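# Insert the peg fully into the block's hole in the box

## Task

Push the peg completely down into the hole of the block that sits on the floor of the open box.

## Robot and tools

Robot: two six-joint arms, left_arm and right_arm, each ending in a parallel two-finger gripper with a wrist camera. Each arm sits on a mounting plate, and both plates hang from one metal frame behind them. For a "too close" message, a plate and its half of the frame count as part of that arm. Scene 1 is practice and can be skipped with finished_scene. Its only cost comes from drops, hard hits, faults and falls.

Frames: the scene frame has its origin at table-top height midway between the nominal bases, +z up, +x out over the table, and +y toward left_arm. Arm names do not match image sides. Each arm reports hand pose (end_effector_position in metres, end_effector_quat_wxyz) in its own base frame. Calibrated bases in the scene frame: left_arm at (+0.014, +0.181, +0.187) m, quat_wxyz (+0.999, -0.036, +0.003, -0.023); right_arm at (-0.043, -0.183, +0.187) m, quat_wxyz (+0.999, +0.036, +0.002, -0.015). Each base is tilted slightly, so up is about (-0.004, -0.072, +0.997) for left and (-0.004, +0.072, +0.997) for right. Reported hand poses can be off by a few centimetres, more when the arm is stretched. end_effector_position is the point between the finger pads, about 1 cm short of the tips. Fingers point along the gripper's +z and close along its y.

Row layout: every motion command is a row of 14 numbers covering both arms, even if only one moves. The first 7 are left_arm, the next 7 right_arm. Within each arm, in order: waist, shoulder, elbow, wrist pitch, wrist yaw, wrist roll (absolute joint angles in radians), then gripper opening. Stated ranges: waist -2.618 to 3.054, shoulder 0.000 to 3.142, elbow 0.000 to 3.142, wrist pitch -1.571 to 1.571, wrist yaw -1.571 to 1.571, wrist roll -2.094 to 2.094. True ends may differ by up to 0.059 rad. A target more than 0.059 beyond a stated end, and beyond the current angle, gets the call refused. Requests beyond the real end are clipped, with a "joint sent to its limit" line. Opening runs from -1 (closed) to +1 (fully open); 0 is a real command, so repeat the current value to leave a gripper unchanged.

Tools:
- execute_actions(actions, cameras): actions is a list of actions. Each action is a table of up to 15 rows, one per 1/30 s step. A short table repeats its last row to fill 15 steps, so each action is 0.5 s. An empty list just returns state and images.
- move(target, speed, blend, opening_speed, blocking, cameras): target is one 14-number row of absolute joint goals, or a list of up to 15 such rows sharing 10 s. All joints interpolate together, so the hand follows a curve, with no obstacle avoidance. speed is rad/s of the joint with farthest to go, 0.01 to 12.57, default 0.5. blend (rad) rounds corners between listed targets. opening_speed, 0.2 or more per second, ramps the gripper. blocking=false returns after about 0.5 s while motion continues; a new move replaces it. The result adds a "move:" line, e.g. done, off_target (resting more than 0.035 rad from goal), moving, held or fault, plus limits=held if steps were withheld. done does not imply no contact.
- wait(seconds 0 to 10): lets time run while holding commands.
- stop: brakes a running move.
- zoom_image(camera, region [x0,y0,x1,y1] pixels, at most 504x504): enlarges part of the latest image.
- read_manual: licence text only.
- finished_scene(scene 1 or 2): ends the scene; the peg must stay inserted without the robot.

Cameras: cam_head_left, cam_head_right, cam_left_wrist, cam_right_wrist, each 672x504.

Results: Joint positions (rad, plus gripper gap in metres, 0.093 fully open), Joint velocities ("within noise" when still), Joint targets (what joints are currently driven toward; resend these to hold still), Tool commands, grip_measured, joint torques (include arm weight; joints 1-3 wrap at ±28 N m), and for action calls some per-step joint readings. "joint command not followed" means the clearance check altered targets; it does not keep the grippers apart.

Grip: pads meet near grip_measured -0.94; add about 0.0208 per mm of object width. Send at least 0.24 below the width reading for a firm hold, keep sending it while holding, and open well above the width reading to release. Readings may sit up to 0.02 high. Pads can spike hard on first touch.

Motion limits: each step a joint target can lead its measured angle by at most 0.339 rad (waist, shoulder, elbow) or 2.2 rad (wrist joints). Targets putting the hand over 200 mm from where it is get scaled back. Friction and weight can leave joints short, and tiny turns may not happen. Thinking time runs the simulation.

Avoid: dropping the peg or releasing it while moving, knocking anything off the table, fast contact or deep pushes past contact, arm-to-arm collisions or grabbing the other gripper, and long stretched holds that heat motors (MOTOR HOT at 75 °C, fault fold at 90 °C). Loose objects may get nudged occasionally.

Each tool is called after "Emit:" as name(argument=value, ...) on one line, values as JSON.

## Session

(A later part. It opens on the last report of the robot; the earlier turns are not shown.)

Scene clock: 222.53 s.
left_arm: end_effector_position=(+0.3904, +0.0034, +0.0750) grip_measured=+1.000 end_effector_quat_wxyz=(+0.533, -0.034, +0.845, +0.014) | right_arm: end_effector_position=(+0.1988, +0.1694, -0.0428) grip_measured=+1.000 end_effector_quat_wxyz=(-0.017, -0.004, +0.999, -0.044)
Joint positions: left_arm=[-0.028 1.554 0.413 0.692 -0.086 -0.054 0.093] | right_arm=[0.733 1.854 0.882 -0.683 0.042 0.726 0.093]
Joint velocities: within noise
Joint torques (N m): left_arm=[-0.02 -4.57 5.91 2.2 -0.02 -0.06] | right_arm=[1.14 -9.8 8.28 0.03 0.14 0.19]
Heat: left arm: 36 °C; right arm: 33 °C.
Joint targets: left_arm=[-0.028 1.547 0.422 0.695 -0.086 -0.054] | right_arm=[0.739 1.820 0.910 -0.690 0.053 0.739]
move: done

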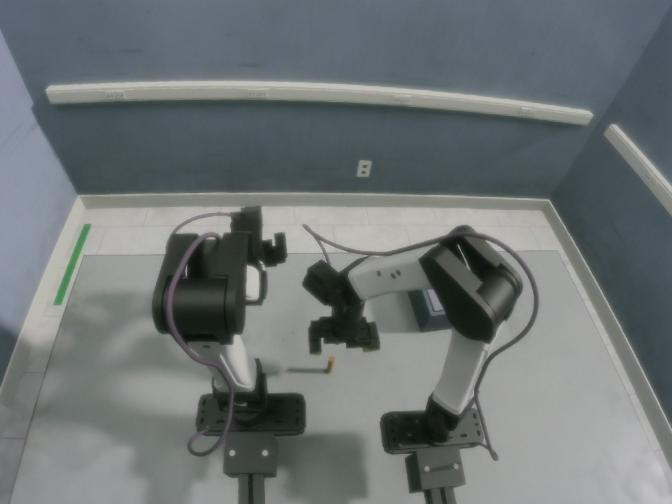

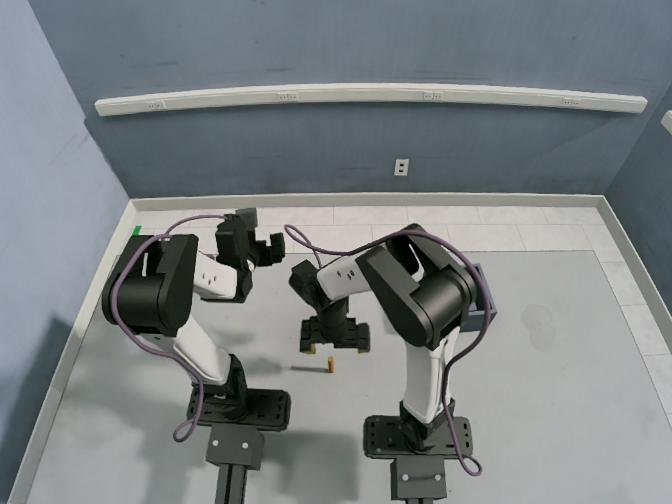

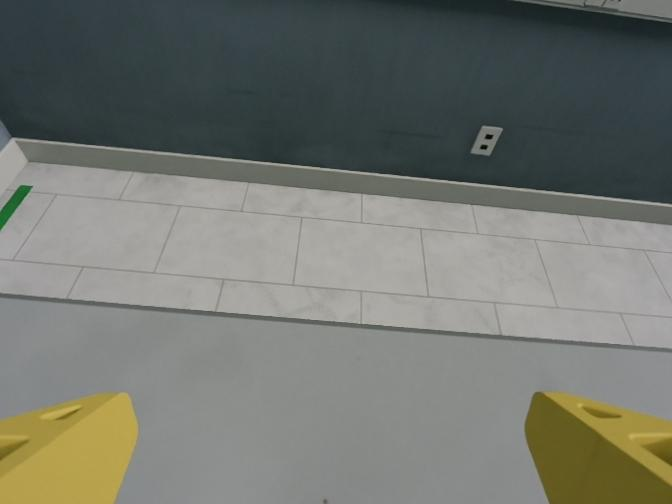

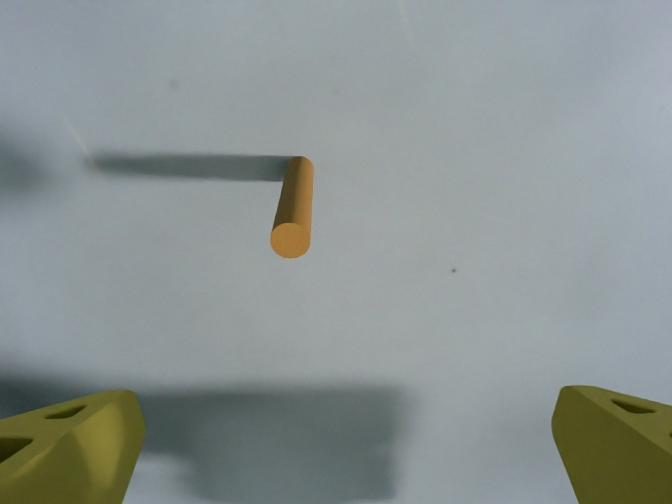

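Emit:
move(target=[-0.028,1.547,0.422,0.695,-0.086,-0.054,1,0.767,1.91,0.945,-0.60,0.062,0.77,1], speed=0.4, cameras=["cam_right_wrist"])

Scene clock: 237.50 s.
left_arm: end_effector_position=(+0.3904, +0.0034, +0.0750) grip_measured=+1.000 end_effector_quat_wxyz=(+0.533, -0.034, +0.845, +0.014) | right_arm: end_effector_position=(+0.2114, +0.1888, -0.0493) grip_measured=+1.000 end_effector_quat_wxyz=(+0.006, -0.002, +1.000, -0.029)
Joint positions: left_arm=[-0.028 1.554 0.413 0.692 -0.086 -0.054 0.093] | right_arm=[0.76 1.899 0.916 -0.619 0.052 0.757 0.093]
Joint velocities: within noise
Joint torques (N m): left_arm=[-0.03 -4.59 5.94 2.19 0 -0.05] | right_arm=[1.14 -6.28 8.7 0.38 0.17 0.2]
Heat: left arm: 36 °C; right arm: 35 °C.
Joint targets: left_arm=[-0.028 1.547 0.422 0.695 -0.086 -0.054] | right_arm=[0.767 1.910 0.945 -0.600 0.062 0.770]
move: done
Images, in order (width x height): cam_right_wrist 672x504.

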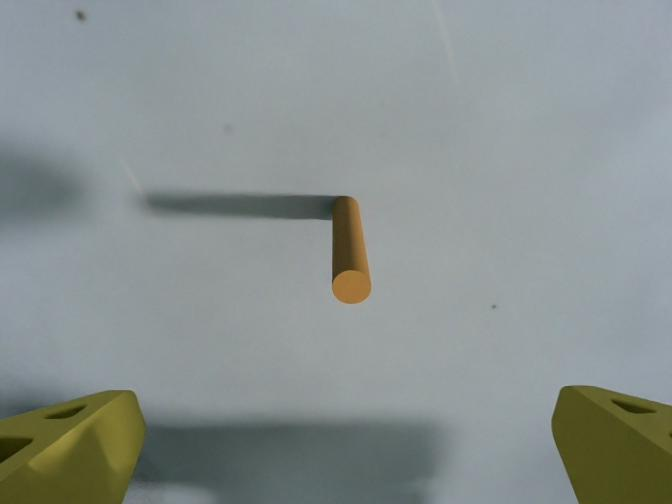

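Emit:
move(target=[[-0.028,1.547,0.422,0.695,-0.086,-0.054,1,0.767,2.03,0.93,-0.49,0.062,0.77,1],[-0.028,1.547,0.422,0.695,-0.086,-0.054,1,0.767,2.143,0.894,-0.34,0.062,0.77,1]], speed=0.25, blend=0.02, cameras=["cam_right_wrist"])

Scene clock: 245.40 s.
left_arm: end_effector_position=(+0.3904, +0.0034, +0.0750) grip_measured=+1.000 end_effector_quat_wxyz=(+0.533, -0.034, +0.845, +0.014) | right_arm: end_effector_position=(+0.2198, +0.1967, -0.1158) grip_measured=+1.000 end_effector_quat_wxyz=(+0.011, -0.001, +1.000, -0.025)
Joint positions: left_arm=[-0.028 1.554 0.413 0.692 -0.086 -0.054 0.093] | right_arm=[0.76 2.132 0.903 -0.36 0.052 0.758 0.093]
Joint velocities: within noise
Joint torques (N m): left_arm=[-0.05 -4.64 5.93 2.19 0 -0.06] | right_arm=[1.31 -7.25 3.55 0.4 0.16 0.14]
Heat: left arm: 36 °C; right arm: 34 °C.
Joint targets: left_arm=[-0.028 1.547 0.422 0.695 -0.086 -0.054] | right_arm=[0.767 2.143 0.894 -0.340 0.062 0.770]
move: done
Images, in order (width x height): cam_right_wrist 672x504.

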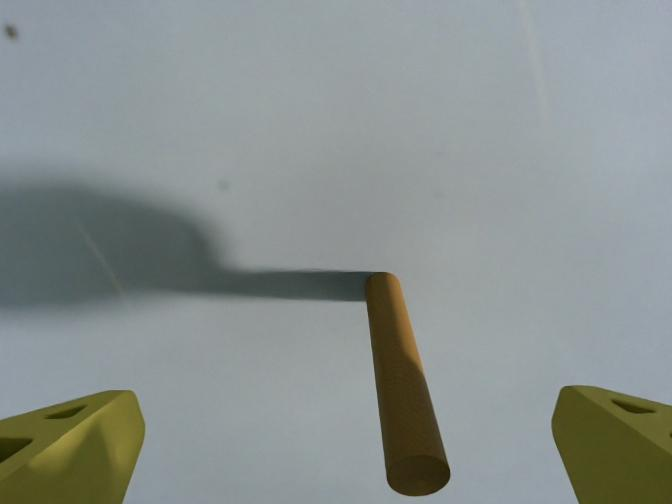

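Emit:
move(target=[-0.028,1.547,0.422,0.695,-0.086,-0.054,1,0.738,2.143,0.856,-0.34,0.062,0.76,1], speed=0.25, cameras=["cam_right_wrist"])

Scene clock: 253.43 s.
left_arm: end_effector_position=(+0.3904, +0.0034, +0.0750) grip_measured=+1.000 end_effector_quat_wxyz=(+0.533, -0.034, +0.845, +0.014) | right_arm: end_effector_position=(+0.2111, +0.1826, -0.1206) grip_measured=+1.000 end_effector_quat_wxyz=(+0.000, +0.006, +0.999, -0.036)
Joint positions: left_arm=[-0.028 1.554 0.413 0.692 -0.086 -0.054 0.093] | right_arm=[0.745 2.132 0.866 -0.355 0.052 0.758 0.093]
Joint velocities: within noise
Joint torques (N m): left_arm=[-0.03 -4.55 5.91 2.19 -0.01 -0.05] | right_arm=[-0.03 -7.09 3.32 0.29 0.18 0.05]
Heat: left arm: 36 °C; right arm: 34 °C.
Joint targets: left_arm=[-0.028 1.547 0.422 0.695 -0.086 -0.054] | right_arm=[0.738 2.143 0.856 -0.340 0.062 0.760]
move: done
Images, in order (width x height): cam_right_wrist 672x504.

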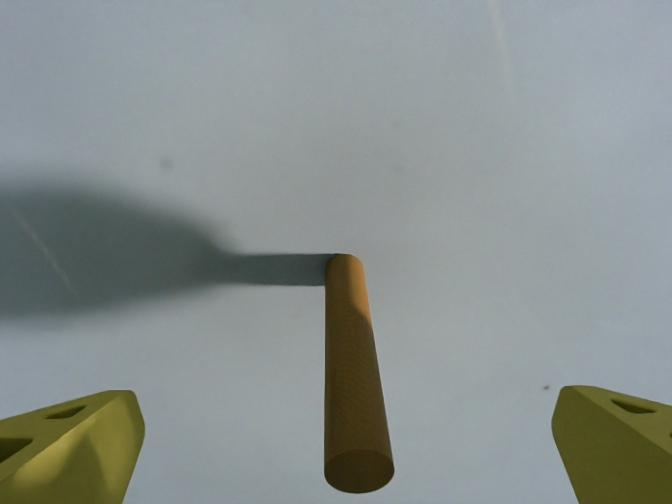

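Emit:
move(target=[-0.028,1.547,0.422,0.695,-0.086,-0.054,1,0.732,2.202,0.91,-0.298,0.062,0.76,1], speed=0.2, cameras=["cam_right_wrist"])

Scene clock: 264.40 s.
left_arm: end_effector_position=(+0.3904, +0.0034, +0.0750) grip_measured=+1.000 end_effector_quat_wxyz=(+0.533, -0.034, +0.845, +0.014) | right_arm: end_effector_position=(+0.2163, +0.1853, -0.1334) grip_measured=+1.000 end_effector_quat_wxyz=(+0.001, +0.009, +0.999, -0.035)
Joint positions: left_arm=[-0.028 1.554 0.413 0.692 -0.086 -0.054 0.093] | right_arm=[0.739 2.189 0.888 -0.317 0.052 0.758 0.093]
Joint velocities: within noise
Joint torques (N m): left_arm=[0.01 -4.59 5.91 2.21 -0.01 -0.05] | right_arm=[-0.05 -7.12 6.38 0.32 0.18 0.08]
Heat: left arm: 36 °C; right arm: 34 °C.
Joint targets: left_arm=[-0.028 1.547 0.422 0.695 -0.086 -0.054] | right_arm=[0.732 2.202 0.910 -0.298 0.062 0.760]
move: done
Images, in order (width x height): cam_right_wrist 672x504.

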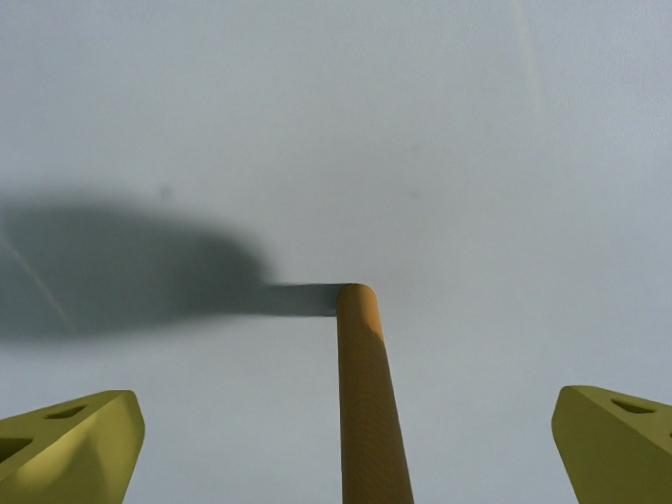

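Emit:
move(target=[-0.028,1.547,0.422,0.695,-0.086,-0.054,1,0.715,2.202,0.91,-0.298,0.062,0.76,1], speed=0.2, cameras=["cam_right_wrist","cam_head_right"])

Emit:
zoom_image(camera="cam_head_right", region=[290, 310, 390, 385])

Scene clock: 270.03 s.
left_arm: end_effector_position=(+0.3904, +0.0034, +0.0750) grip_measured=+1.000 end_effector_quat_wxyz=(+0.533, -0.034, +0.845, +0.014) | right_arm: end_effector_position=(+0.2195, +0.1816, -0.1334) grip_measured=+1.000 end_effector_quat_wxyz=(+0.000, +0.017, +0.999, -0.035)
Joint positions: left_arm=[-0.028 1.554 0.413 0.692 -0.086 -0.054 0.093] | right_arm=[0.722 2.189 0.888 -0.317 0.052 0.758 0.093]
Joint velocities: within noise
Joint torques (N m): left_arm=[-0.03 -4.59 5.9 2.2 -0.01 -0.05] | right_arm=[-0.06 -7.2 6.23 0.32 0.16 0.07]
Heat: left arm: 37 °C; right arm: 33 °C.
Joint targets: left_arm=[-0.028 1.547 0.422 0.695 -0.086 -0.054] | right_arm=[0.715 2.202 0.910 -0.298 0.062 0.760]
move: done
Images, in order (width x height): cam_head_right 672x504, cam_right_wrist 672x504.

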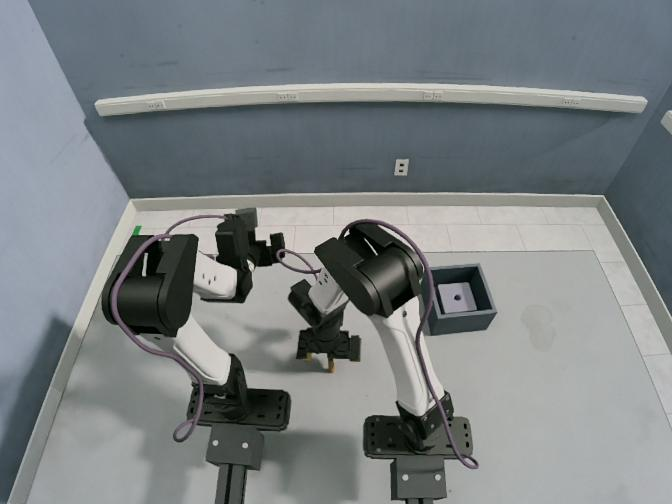

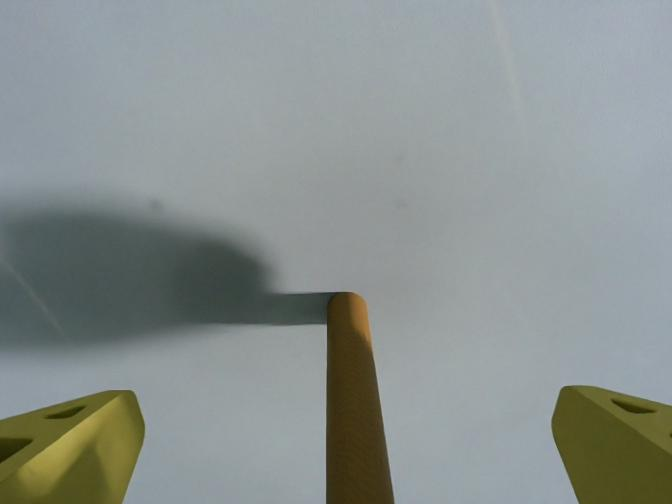

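Scaled by 5.040.

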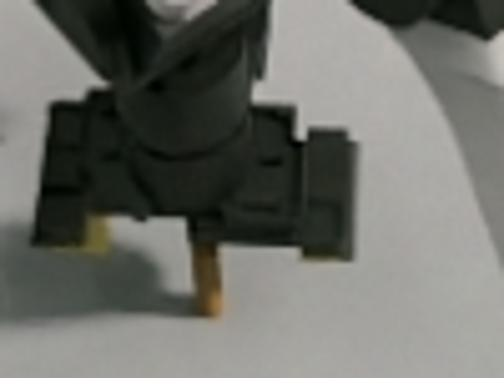

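Emit:
move(target=[-0.028,1.547,0.422,0.695,-0.086,-0.054,1,0.715,2.202,0.91,-0.298,0.062,0.76,-0.9], opening_speed=0.8, cameras=["cam_right_wrist"])

Scene clock: 274.90 s.
left_arm: end_effector_position=(+0.3904, +0.0034, +0.0750) grip_measured=+1.000 end_effector_quat_wxyz=(+0.533, -0.034, +0.845, +0.014) | right_arm: end_effector_position=(+0.2195, +0.1817, -0.1334) grip_measured=-0.793 end_effector_quat_wxyz=(+0.001, +0.017, +0.999, -0.035)
Joint positions: left_arm=[-0.028 1.554 0.413 0.692 -0.086 -0.054 0.093] | right_arm=[0.722 2.189 0.888 -0.316 0.052 0.758 0.007]
Joint velocities: within noise
Joint torques (N m): left_arm=[-0.03 -4.59 5.9 2.2 0 -0.05] | right_arm=[-0.01 -7.08 6.22 0.31 0.17 0.09]
Heat: left arm: 37 °C; right arm: 33 °C.
Joint targets: left_arm=[-0.028 1.547 0.422 0.695 -0.086 -0.054] | right_arm=[0.715 2.202 0.910 -0.298 0.062 0.760]
move: done
Images, in order (width x height): cam_right_wrist 672x504.

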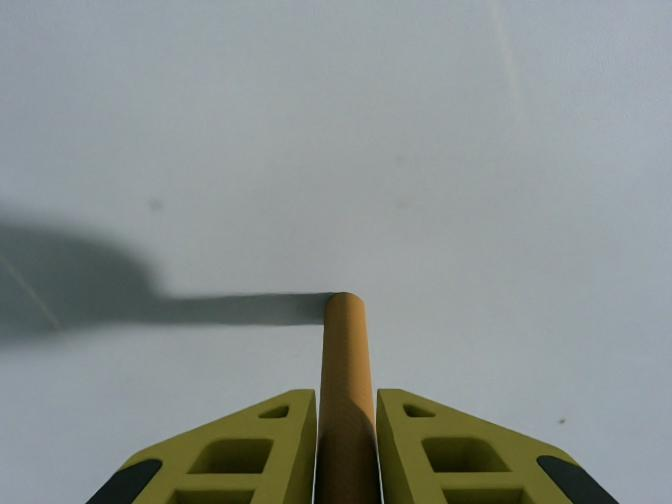

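Emit:
move(target=[[-0.028,1.547,0.422,0.695,-0.086,-0.054,1,0.715,1.82,0.95,-0.74,0.062,0.76,-0.9],[-0.028,1.547,0.422,0.695,-0.086,-0.054,1,-0.344,2.10,1.56,-0.98,0.07,-0.344,-0.9]], speed=[0.4,0.8])

Scene clock: 292.43 s.
left_arm: end_effector_position=(+0.3904, +0.0034, +0.0750) grip_measured=+1.000 end_effector_quat_wxyz=(+0.533, -0.034, +0.845, +0.014) | right_arm: end_effector_position=(+0.3710, -0.1484, +0.0236) grip_measured=-0.809 end_effector_quat_wxyz=(+0.008, +0.010, +0.999, -0.041)
Joint positions: left_arm=[-0.028 1.554 0.413 0.692 -0.086 -0.054 0.093] | right_arm=[-0.35 2.083 1.527 -0.973 0.072 -0.332 0.006]
Joint velocities: within noise
Joint torques (N m): left_arm=[0.03 -4.6 5.9 2.2 -0.02 -0.05] | right_arm=[1.33 -8.83 9.99 0.13 0.01 -0.1]
Heat: left arm: 37 °C; right arm: 33 °C.
Joint targets: left_arm=[-0.028 1.547 0.422 0.695 -0.086 -0.054] | right_arm=[-0.344 2.100 1.560 -0.980 0.070 -0.344]
move: done

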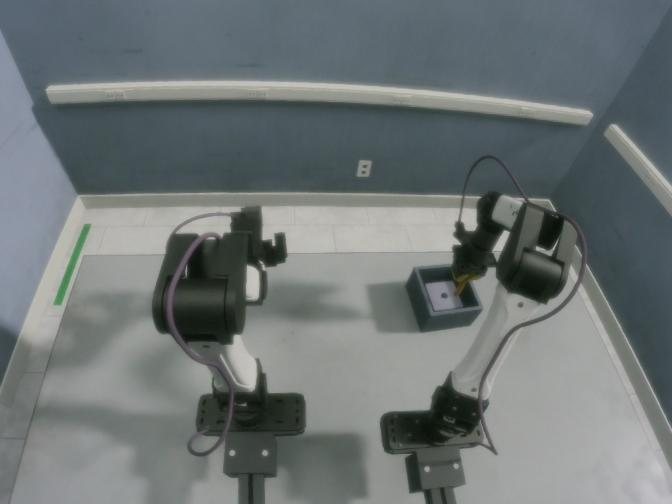

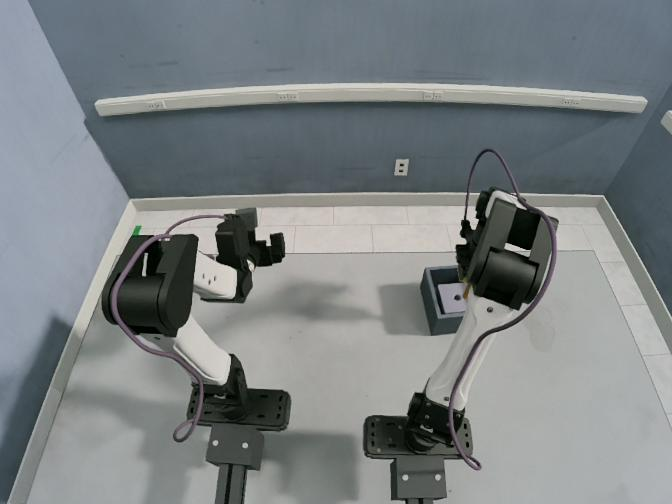

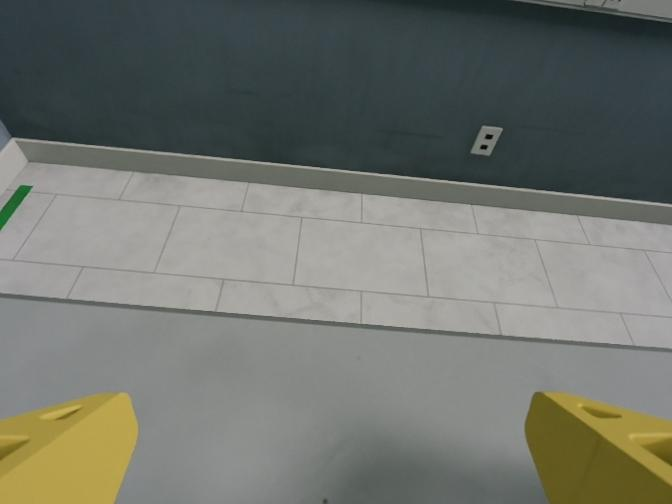

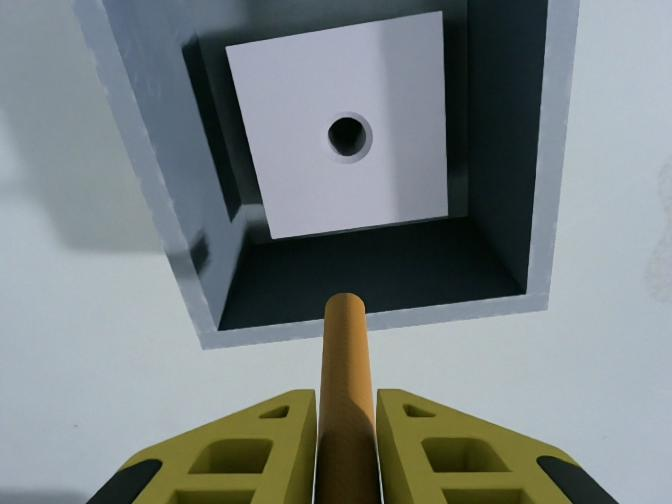

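Emit:
move(target=[-0.028,1.547,0.422,0.695,-0.086,-0.054,1,-0.303,2.322,1.907,-1.124,0.07,-0.319,-0.9], speed=0.5, cameras=["cam_right_wrist","cam_head_left"])

Emit:
zoom_image(camera="cam_head_left", region=[400, 200, 500, 340])

Scene clock: 307.17 s.
left_arm: end_effector_position=(+0.3904, +0.0034, +0.0750) grip_measured=+1.000 end_effector_quat_wxyz=(+0.533, -0.034, +0.845, +0.014) | right_arm: end_effector_position=(+0.4245, -0.1486, +0.0188) grip_measured=-0.809 end_effector_quat_wxyz=(-0.001, -0.010, +0.999, -0.037)
Joint positions: left_arm=[-0.028 1.554 0.413 0.692 -0.086 -0.054 0.093] | right_arm=[-0.31 2.306 1.872 -1.116 0.072 -0.33 0.006]
Joint velocities: within noise
Joint torques (N m): left_arm=[0.02 -4.64 5.91 2.19 0 -0.05] | right_arm=[1.44 -10.65 10.51 0.08 0.04 0.18]
Heat: left arm: 37 °C; right arm: 35 °C.
Joint targets: left_arm=[-0.028 1.547 0.422 0.695 -0.086 -0.054] | right_arm=[-0.303 2.322 1.907 -1.124 0.070 -0.319]
move: done
Images, in order (width x height): cam_head_left 672x504, cam_right_wrist 672x504.

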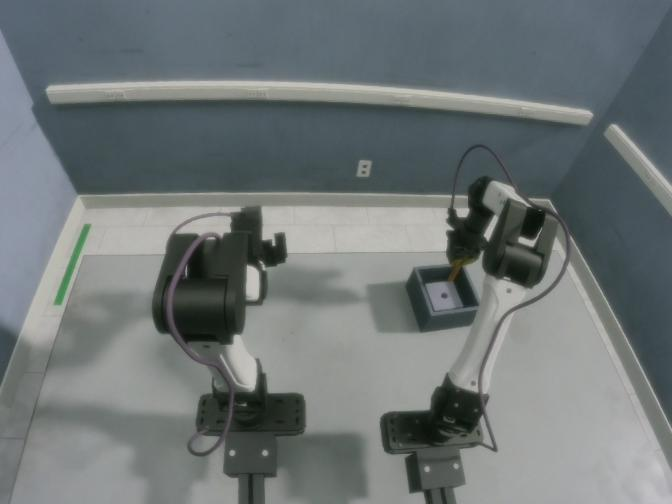

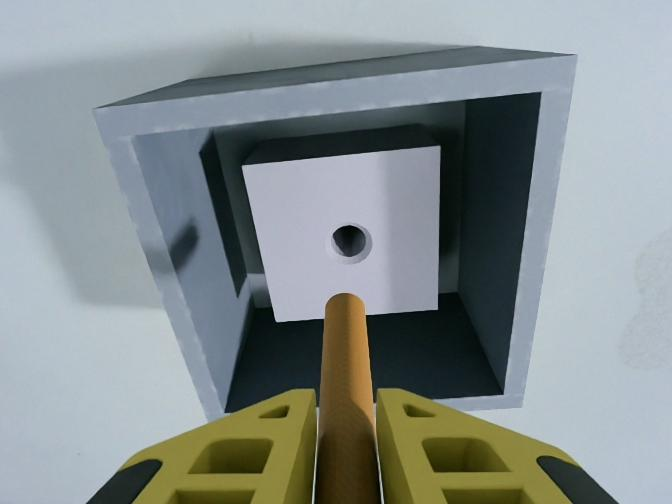

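Scaled by 3.600.

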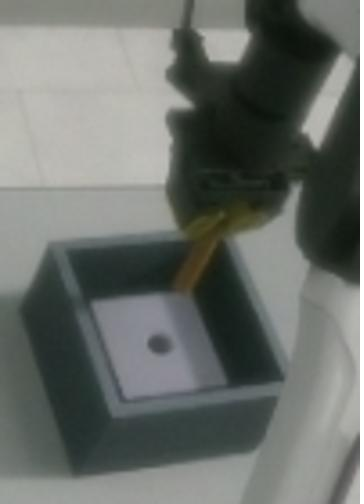

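Emit:
move(target=[-0.028,1.547,0.422,0.695,-0.086,-0.054,1,-0.32,2.378,1.8,-0.975,0.07,-0.33,-0.9], speed=0.25, cameras=["cam_right_wrist"])

Scene clock: 320.80 s.
left_arm: end_effector_position=(+0.3904, +0.0034, +0.0750) grip_measured=+1.000 end_effector_quat_wxyz=(+0.533, -0.034, +0.845, +0.014) | right_arm: end_effector_position=(+0.4280, -0.1511, -0.0222) grip_measured=-0.809 end_effector_quat_wxyz=(-0.001, -0.008, +0.999, -0.038)
Joint positions: left_arm=[-0.028 1.554 0.413 0.692 -0.086 -0.054 0.093] | right_arm=[-0.313 2.366 1.81 -0.992 0.072 -0.33 0.006]
Joint velocities: within noise
Joint torques (N m): left_arm=[-0.01 -4.57 5.97 2.19 -0.01 -0.04] | right_arm=[0.32 -11.28 5.7 0.33 0.02 0.04]
Heat: left arm: 37 °C; right arm: 36 °C.
Joint targets: left_arm=[-0.028 1.547 0.422 0.695 -0.086 -0.054] | right_arm=[-0.320 2.378 1.800 -0.975 0.070 -0.330]
move: done
Images, in order (width x height): cam_right_wrist 672x504.

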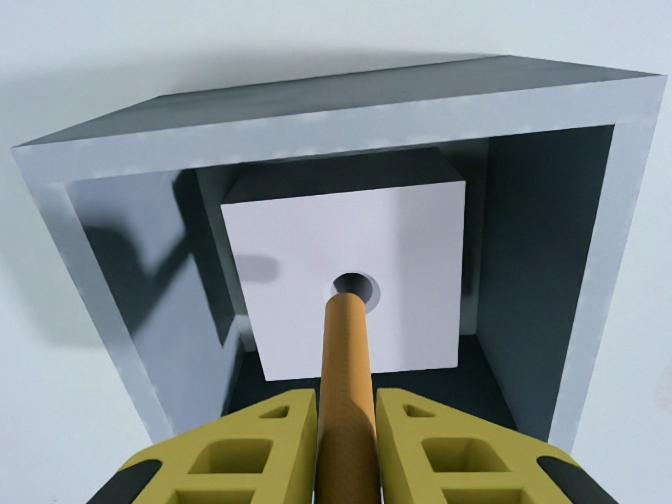

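Emit:
zoom_image(camera="cam_right_wrist", region=[270, 240, 430, 360])

Emit:
zoom_image(camera="cam_head_left", region=[400, 220, 500, 340])

Emit:
zoom_image(camera="cam_head_right", region=[400, 220, 500, 340])

Scaled by 3.150.

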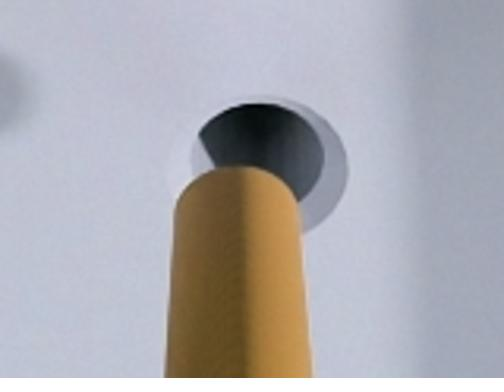

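This scene's latest camera images include none from cam_head_left. They are from: cam_right_wrist. cam_head_left's image comes with the result of a call that names it in "cameras".

This scene's latest camera images include none from cam_head_right. They are from: cam_right_wrist. cam_head_right's image comes with the result of a call that names it in "cameras".

Emit:
move(target=[-0.028,1.547,0.422,0.695,-0.086,-0.054,1,-0.328,2.393,1.742,-0.903,0.07,-0.34,-0.9], speed=0.2, cameras=["cam_right_wrist","cam_head_left"])

Emit:
zoom_image(camera="cam_right_wrist", region=[270, 240, 430, 360])

Emit:
zoom_image(camera="cam_head_left", region=[400, 220, 500, 340])

Scene clock: 356.87 s.
left_arm: end_effector_position=(+0.3904, +0.0034, +0.0750) grip_measured=+1.000 end_effector_quat_wxyz=(+0.533, -0.034, +0.845, +0.014) | right_arm: end_effector_position=(+0.4237, -0.1535, -0.0408) grip_measured=-0.809 end_effector_quat_wxyz=(+0.000, -0.004, +0.999, -0.038)
Joint positions: left_arm=[-0.028 1.554 0.413 0.692 -0.086 -0.054 0.093] | right_arm=[-0.321 2.379 1.753 -0.92 0.072 -0.33 0.006]
Joint velocities: within noise
Joint torques (N m): left_arm=[0.02 -4.62 5.91 2.2 -0.01 -0.05] | right_arm=[0.31 -10.85 5.45 0.33 0 -0.08]
Heat: left arm: 37 °C; right arm: 43 °C.
Joint targets: left_arm=[-0.028 1.547 0.422 0.695 -0.086 -0.054] | right_arm=[-0.328 2.393 1.742 -0.903 0.070 -0.340]
move: done
Images, in order (width x height): cam_head_left 672x504, cam_right_wrist 672x504.

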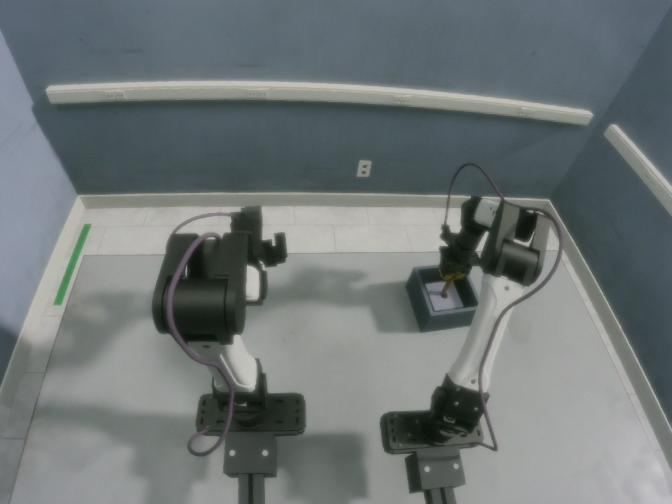

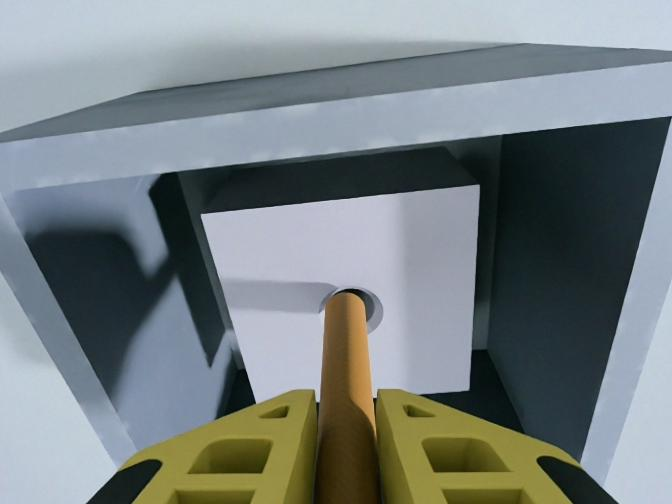

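Scaled by 3.150.

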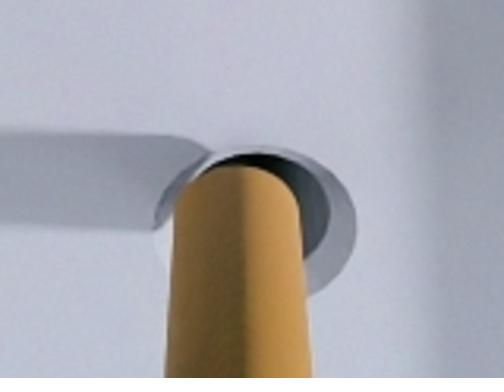

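Scaled by 4.200.

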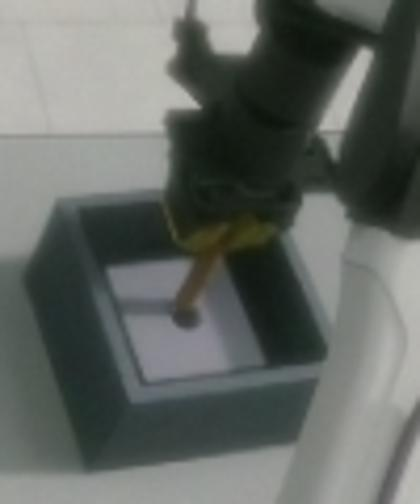

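Emit:
move(target=[-0.028,1.547,0.422,0.695,-0.086,-0.054,1,-0.333,2.360,1.682,-0.877,0.07,-0.345,-0.9], speed=0.2, cameras=["cam_right_wrist","cam_head_left"])

Emit:
zoom_image(camera="cam_right_wrist", region=[270, 240, 430, 360])

Emit:
zoom_image(camera="cam_head_left", region=[400, 220, 500, 340])

Scene clock: 364.83 s.
left_arm: end_effector_position=(+0.3904, +0.0034, +0.0750) grip_measured=+1.000 end_effector_quat_wxyz=(+0.533, -0.034, +0.845, +0.014) | right_arm: end_effector_position=(+0.4151, -0.1515, -0.0487) grip_measured=-0.809 end_effector_quat_wxyz=(-0.008, -0.005, +0.999, -0.036)
Joint positions: left_arm=[-0.028 1.554 0.413 0.692 -0.086 -0.054 0.093] | right_arm=[-0.322 2.374 1.71 -0.9 0.073 -0.333 0.006]
Joint velocities: within noise
Joint torques (N m): left_arm=[-0.02 -4.59 5.87 2.2 0.01 -0.06] | right_arm=[-0.06 -13.39 3.47 0.35 0.01 -0.09]
Heat: left arm: 37 °C; right arm: 42 °C.
Joint targets: left_arm=[-0.028 1.547 0.422 0.695 -0.086 -0.054] | right_arm=[-0.333 2.360 1.682 -0.877 0.070 -0.345]
move: done
Images, in order (width x height): cam_head_left 672x504, cam_right_wrist 672x504.

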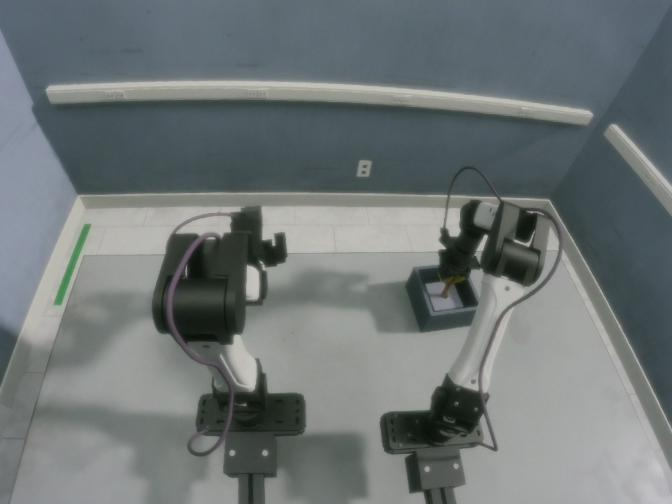

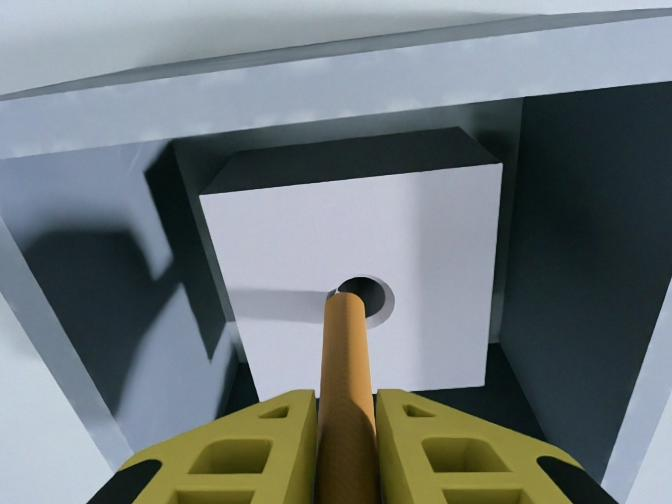

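Scaled by 3.150.

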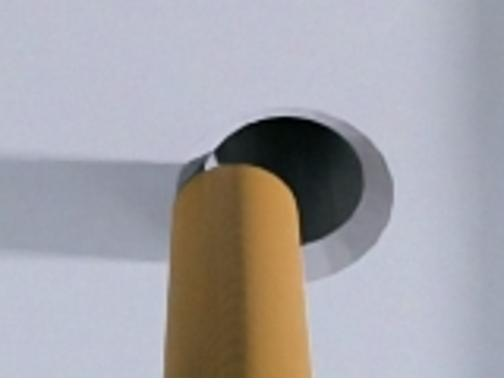

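Scaled by 4.200.

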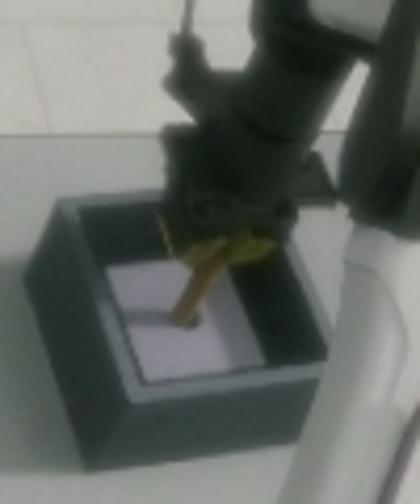

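Emit:
move(target=[-0.028,1.547,0.422,0.695,-0.086,-0.054,1,-0.346,2.338,1.664,-0.867,0.07,-0.35,-0.9], speed=0.2, cameras=["cam_right_wrist"])

Emit:
zoom_image(camera="cam_right_wrist", region=[270, 240, 430, 360])

Scene clock: 374.50 s.
left_arm: end_effector_position=(+0.3904, +0.0034, +0.0750) grip_measured=+1.000 end_effector_quat_wxyz=(+0.533, -0.034, +0.845, +0.014) | right_arm: end_effector_position=(+0.4137, -0.1533, -0.0483) grip_measured=-0.809 end_effector_quat_wxyz=(-0.001, -0.002, +1.000, -0.031)
Joint positions: left_arm=[-0.028 1.554 0.413 0.692 -0.086 -0.054 0.093] | right_arm=[-0.333 2.361 1.69 -0.881 0.059 -0.337 0.006]
Joint velocities: within noise
Joint torques (N m): left_arm=[-0.01 -4.59 5.94 2.2 0 -0.05] | right_arm=[-0.31 -14.02 3.85 0.32 0.12 -0.1]
Heat: left arm: 37 °C; right arm: 42 °C.
Joint targets: left_arm=[-0.028 1.547 0.422 0.695 -0.086 -0.054] | right_arm=[-0.346 2.338 1.664 -0.867 0.070 -0.350]
move: done
Images, in order (width x height): cam_right_wrist 672x504.

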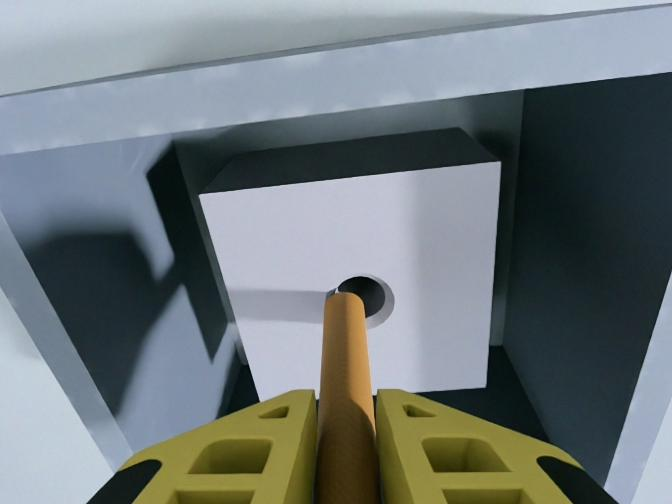

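Scaled by 3.150.

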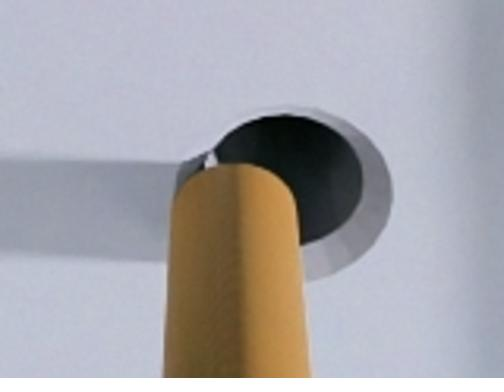

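Emit:
move(target=[[-0.028,1.547,0.422,0.695,-0.086,-0.054,1,-0.335,2.318,1.725,-0.93,0.07,-0.355,-0.9],[-0.028,1.547,0.422,0.695,-0.086,-0.054,1,-0.356,2.333,1.735,-0.93,0.07,-0.36,-0.9]], speed=0.2, cameras=["cam_right_wrist"])

Emit:
zoom_image(camera="cam_right_wrist", region=[270, 240, 430, 360])

Scene clock: 395.93 s.
left_arm: end_effector_position=(+0.3904, +0.0034, +0.0750) grip_measured=+1.000 end_effector_quat_wxyz=(+0.533, -0.034, +0.845, +0.014) | right_arm: end_effector_position=(+0.4053, -0.1606, -0.0450) grip_measured=-0.809 end_effector_quat_wxyz=(-0.015, +0.002, +0.999, -0.029)
Joint positions: left_arm=[-0.028 1.554 0.413 0.692 -0.086 -0.054 0.093] | right_arm=[-0.352 2.36 1.703 -0.922 0.066 -0.348 0.006]
Joint velocities: within noise
Joint torques (N m): left_arm=[0.01 -4.6 5.91 2.2 0 -0.04] | right_arm=[0.61 -14.35 9.61 0 0.06 -0.07]
Heat: left arm: 37 °C; right arm: 49 °C.
Joint targets: left_arm=[-0.028 1.547 0.422 0.695 -0.086 -0.054] | right_arm=[-0.356 2.333 1.735 -0.930 0.070 -0.360]
move: done
Images, in order (width x height): cam_right_wrist 672x504.

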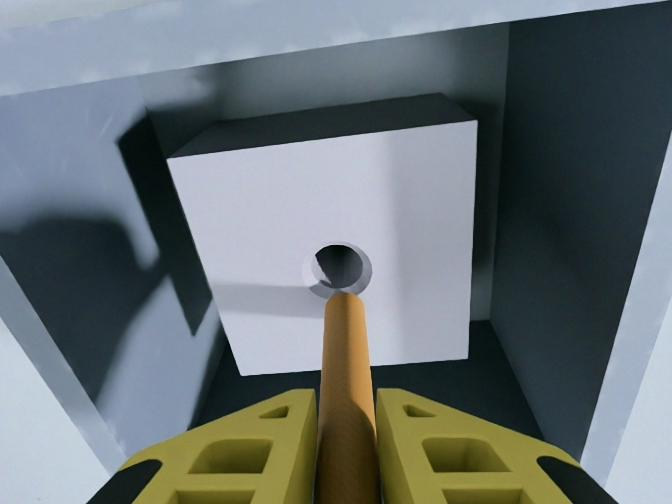

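Scaled by 3.150.

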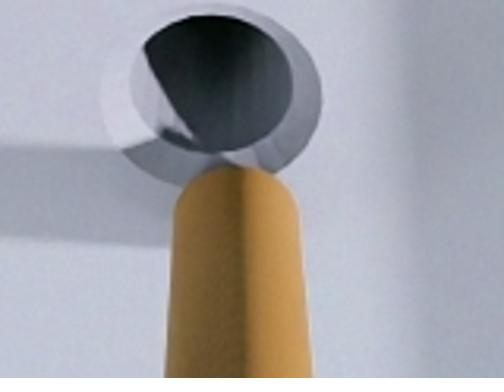

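Emit:
move(target=[-0.028,1.547,0.422,0.695,-0.086,-0.054,1,-0.330,2.333,1.735,-0.873,0.07,-0.36,-0.9], speed=0.2, cameras=["cam_right_wrist"])

Emit:
zoom_image(camera="cam_right_wrist", region=[270, 240, 430, 360])

Scene clock: 406.87 s.
left_arm: end_effector_position=(+0.3904, +0.0034, +0.0750) grip_measured=+1.000 end_effector_quat_wxyz=(+0.533, -0.034, +0.845, +0.014) | right_arm: end_effector_position=(+0.4150, -0.1567, -0.0449) grip_measured=-0.809 end_effector_quat_wxyz=(+0.000, -0.006, +0.999, -0.035)
Joint positions: left_arm=[-0.028 1.554 0.413 0.692 -0.086 -0.054 0.093] | right_arm=[-0.336 2.36 1.703 -0.89 0.066 -0.348 0.006]
Joint velocities: within noise
Joint torques (N m): left_arm=[0.02 -4.57 5.93 2.2 -0.02 -0.04] | right_arm=[1.44 -14.39 9.73 0.34 0.06 -0.08]
Heat: left arm: 37 °C; right arm: 52 °C.
Joint targets: left_arm=[-0.028 1.547 0.422 0.695 -0.086 -0.054] | right_arm=[-0.330 2.333 1.735 -0.873 0.070 -0.360]
move: done
Images, in order (width x height): cam_right_wrist 672x504.

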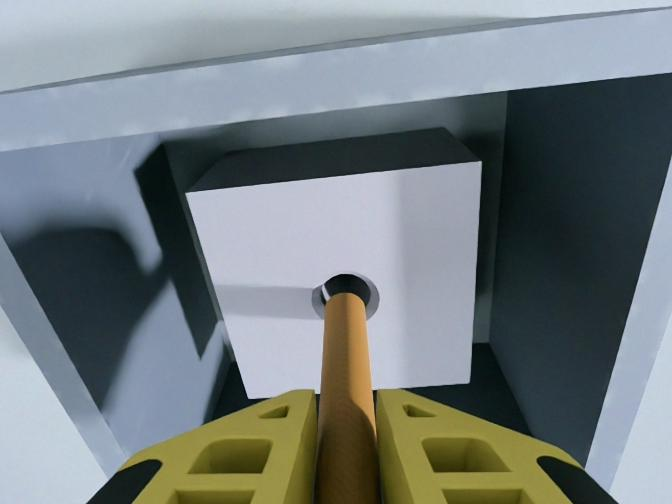

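Scaled by 3.150.

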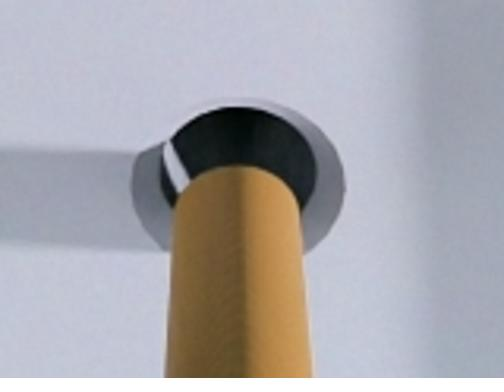

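Emit:
move(target=[-0.028,1.547,0.422,0.695,-0.086,-0.054,1,-0.330,2.408,1.735,-0.836,0.07,-0.36,-0.9], speed=0.15, cameras=["cam_right_wrist"])

Emit:
zoom_image(camera="cam_right_wrist", region=[270, 240, 430, 360])

Scene clock: 422.73 s.
left_arm: end_effector_position=(+0.3904, +0.0034, +0.0750) grip_measured=+1.000 end_effector_quat_wxyz=(+0.533, -0.034, +0.845, +0.014) | right_arm: end_effector_position=(+0.4182, -0.1578, -0.0593) grip_measured=-0.810 end_effector_quat_wxyz=(+0.001, -0.006, +0.999, -0.035)
Joint positions: left_arm=[-0.028 1.554 0.413 0.692 -0.086 -0.054 0.093] | right_arm=[-0.336 2.395 1.703 -0.854 0.066 -0.348 0.006]
Joint velocities: within noise
Joint torques (N m): left_arm=[0.01 -4.55 5.87 2.2 0.01 -0.06] | right_arm=[1.43 -11.11 9.51 0.35 0.05 -0.08]
Heat: left arm: 38 °C; right arm: 55 °C.
Joint targets: left_arm=[-0.028 1.547 0.422 0.695 -0.086 -0.054] | right_arm=[-0.330 2.408 1.735 -0.836 0.070 -0.360]
move: done
Images, in order (width x height): cam_right_wrist 672x504.

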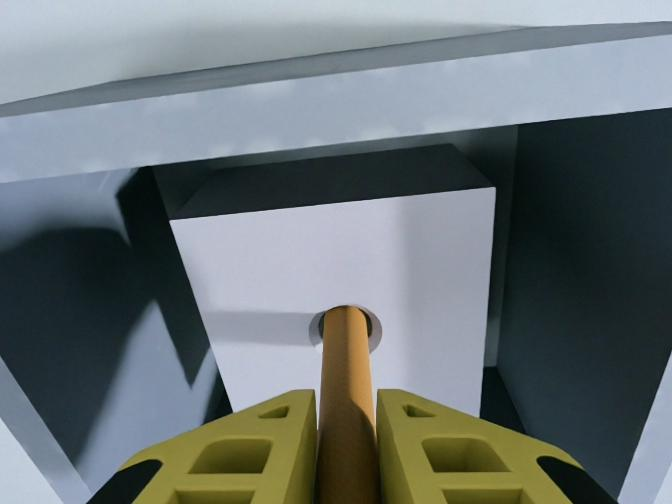

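Scaled by 3.150.

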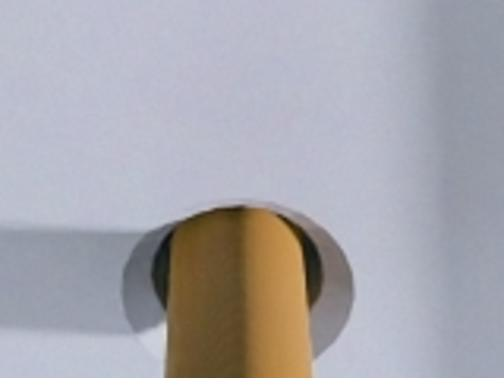

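Emit:
move(target=[-0.028,1.547,0.422,0.695,-0.086,-0.054,1,-0.333,2.449,1.725,-0.785,0.07,-0.36,-0.9], speed=0.15, cameras=["cam_right_wrist","cam_head_left"])

Emit:
zoom_image(camera="cam_head_left", region=[400, 220, 500, 340])

Scene clock: 433.67 s.
left_arm: end_effector_position=(+0.3904, +0.0034, +0.0750) grip_measured=+1.000 end_effector_quat_wxyz=(+0.533, -0.034, +0.845, +0.014) | right_arm: end_effector_position=(+0.4201, -0.1588, -0.0758) grip_measured=-0.810 end_effector_quat_wxyz=(+0.000, -0.006, +0.999, -0.036)
Joint positions: left_arm=[-0.028 1.554 0.413 0.692 -0.086 -0.054 0.093] | right_arm=[-0.336 2.434 1.703 -0.815 0.068 -0.348 0.006]
Joint velocities: within noise
Joint torques (N m): left_arm=[-0.01 -4.64 5.86 2.19 -0.02 -0.06] | right_arm=[1.22 -10.95 8.39 0.48 0.02 -0.09]
Heat: left arm: 38 °C; right arm: 52 °C.
Joint targets: left_arm=[-0.028 1.547 0.422 0.695 -0.086 -0.054] | right_arm=[-0.333 2.449 1.725 -0.785 0.070 -0.360]
move: done
Images, in order (width x height): cam_head_left 672x504, cam_right_wrist 672x504.

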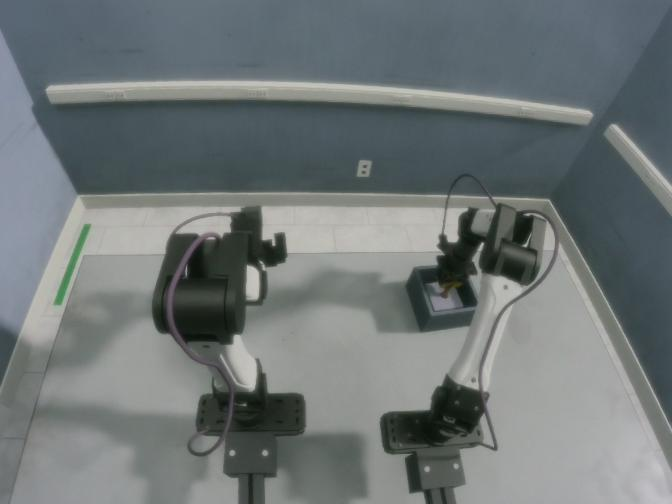

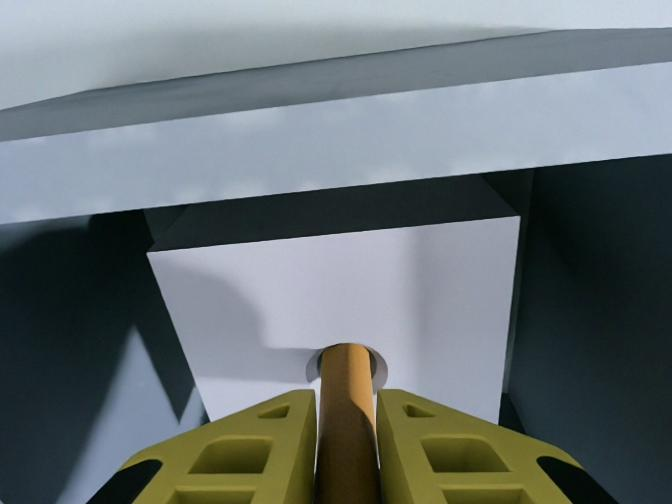

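Scaled by 4.200.

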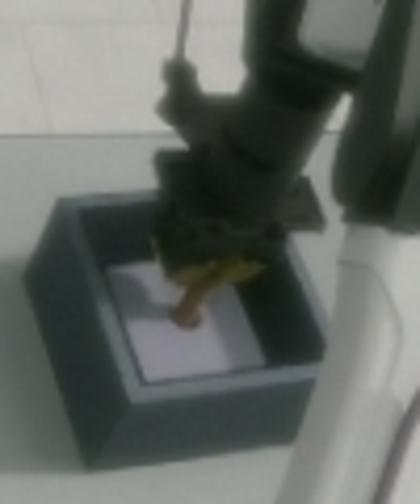

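Emit:
move(target=[-0.028,1.547,0.422,0.695,-0.086,-0.054,1,-0.336,2.475,1.685,-0.752,0.07,-0.36,-0.9], speed=0.12, cameras=["cam_right_wrist"])

Scene clock: 438.13 s.
left_arm: end_effector_position=(+0.3904, +0.0034, +0.0750) grip_measured=+1.000 end_effector_quat_wxyz=(+0.533, -0.034, +0.845, +0.014) | right_arm: end_effector_position=(+0.4200, -0.1593, -0.0881) grip_measured=-0.810 end_effector_quat_wxyz=(-0.001, -0.006, +0.999, -0.037)
Joint positions: left_arm=[-0.028 1.554 0.413 0.692 -0.086 -0.054 0.093] | right_arm=[-0.336 2.459 1.695 -0.783 0.071 -0.348 0.006]
Joint velocities: within noise
Joint torques (N m): left_arm=[-0.01 -4.59 5.9 2.2 0 -0.05] | right_arm=[0.85 -10.97 4.97 0.48 0.01 -0.09]
Heat: left arm: 38 °C; right arm: 51 °C.
Joint targets: left_arm=[-0.028 1.547 0.422 0.695 -0.086 -0.054] | right_arm=[-0.336 2.475 1.685 -0.752 0.070 -0.360]
move: done
Images, in order (width x height): cam_right_wrist 672x504.

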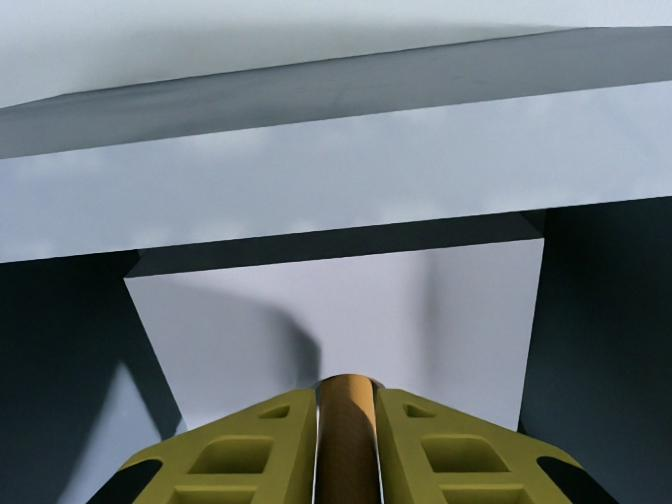

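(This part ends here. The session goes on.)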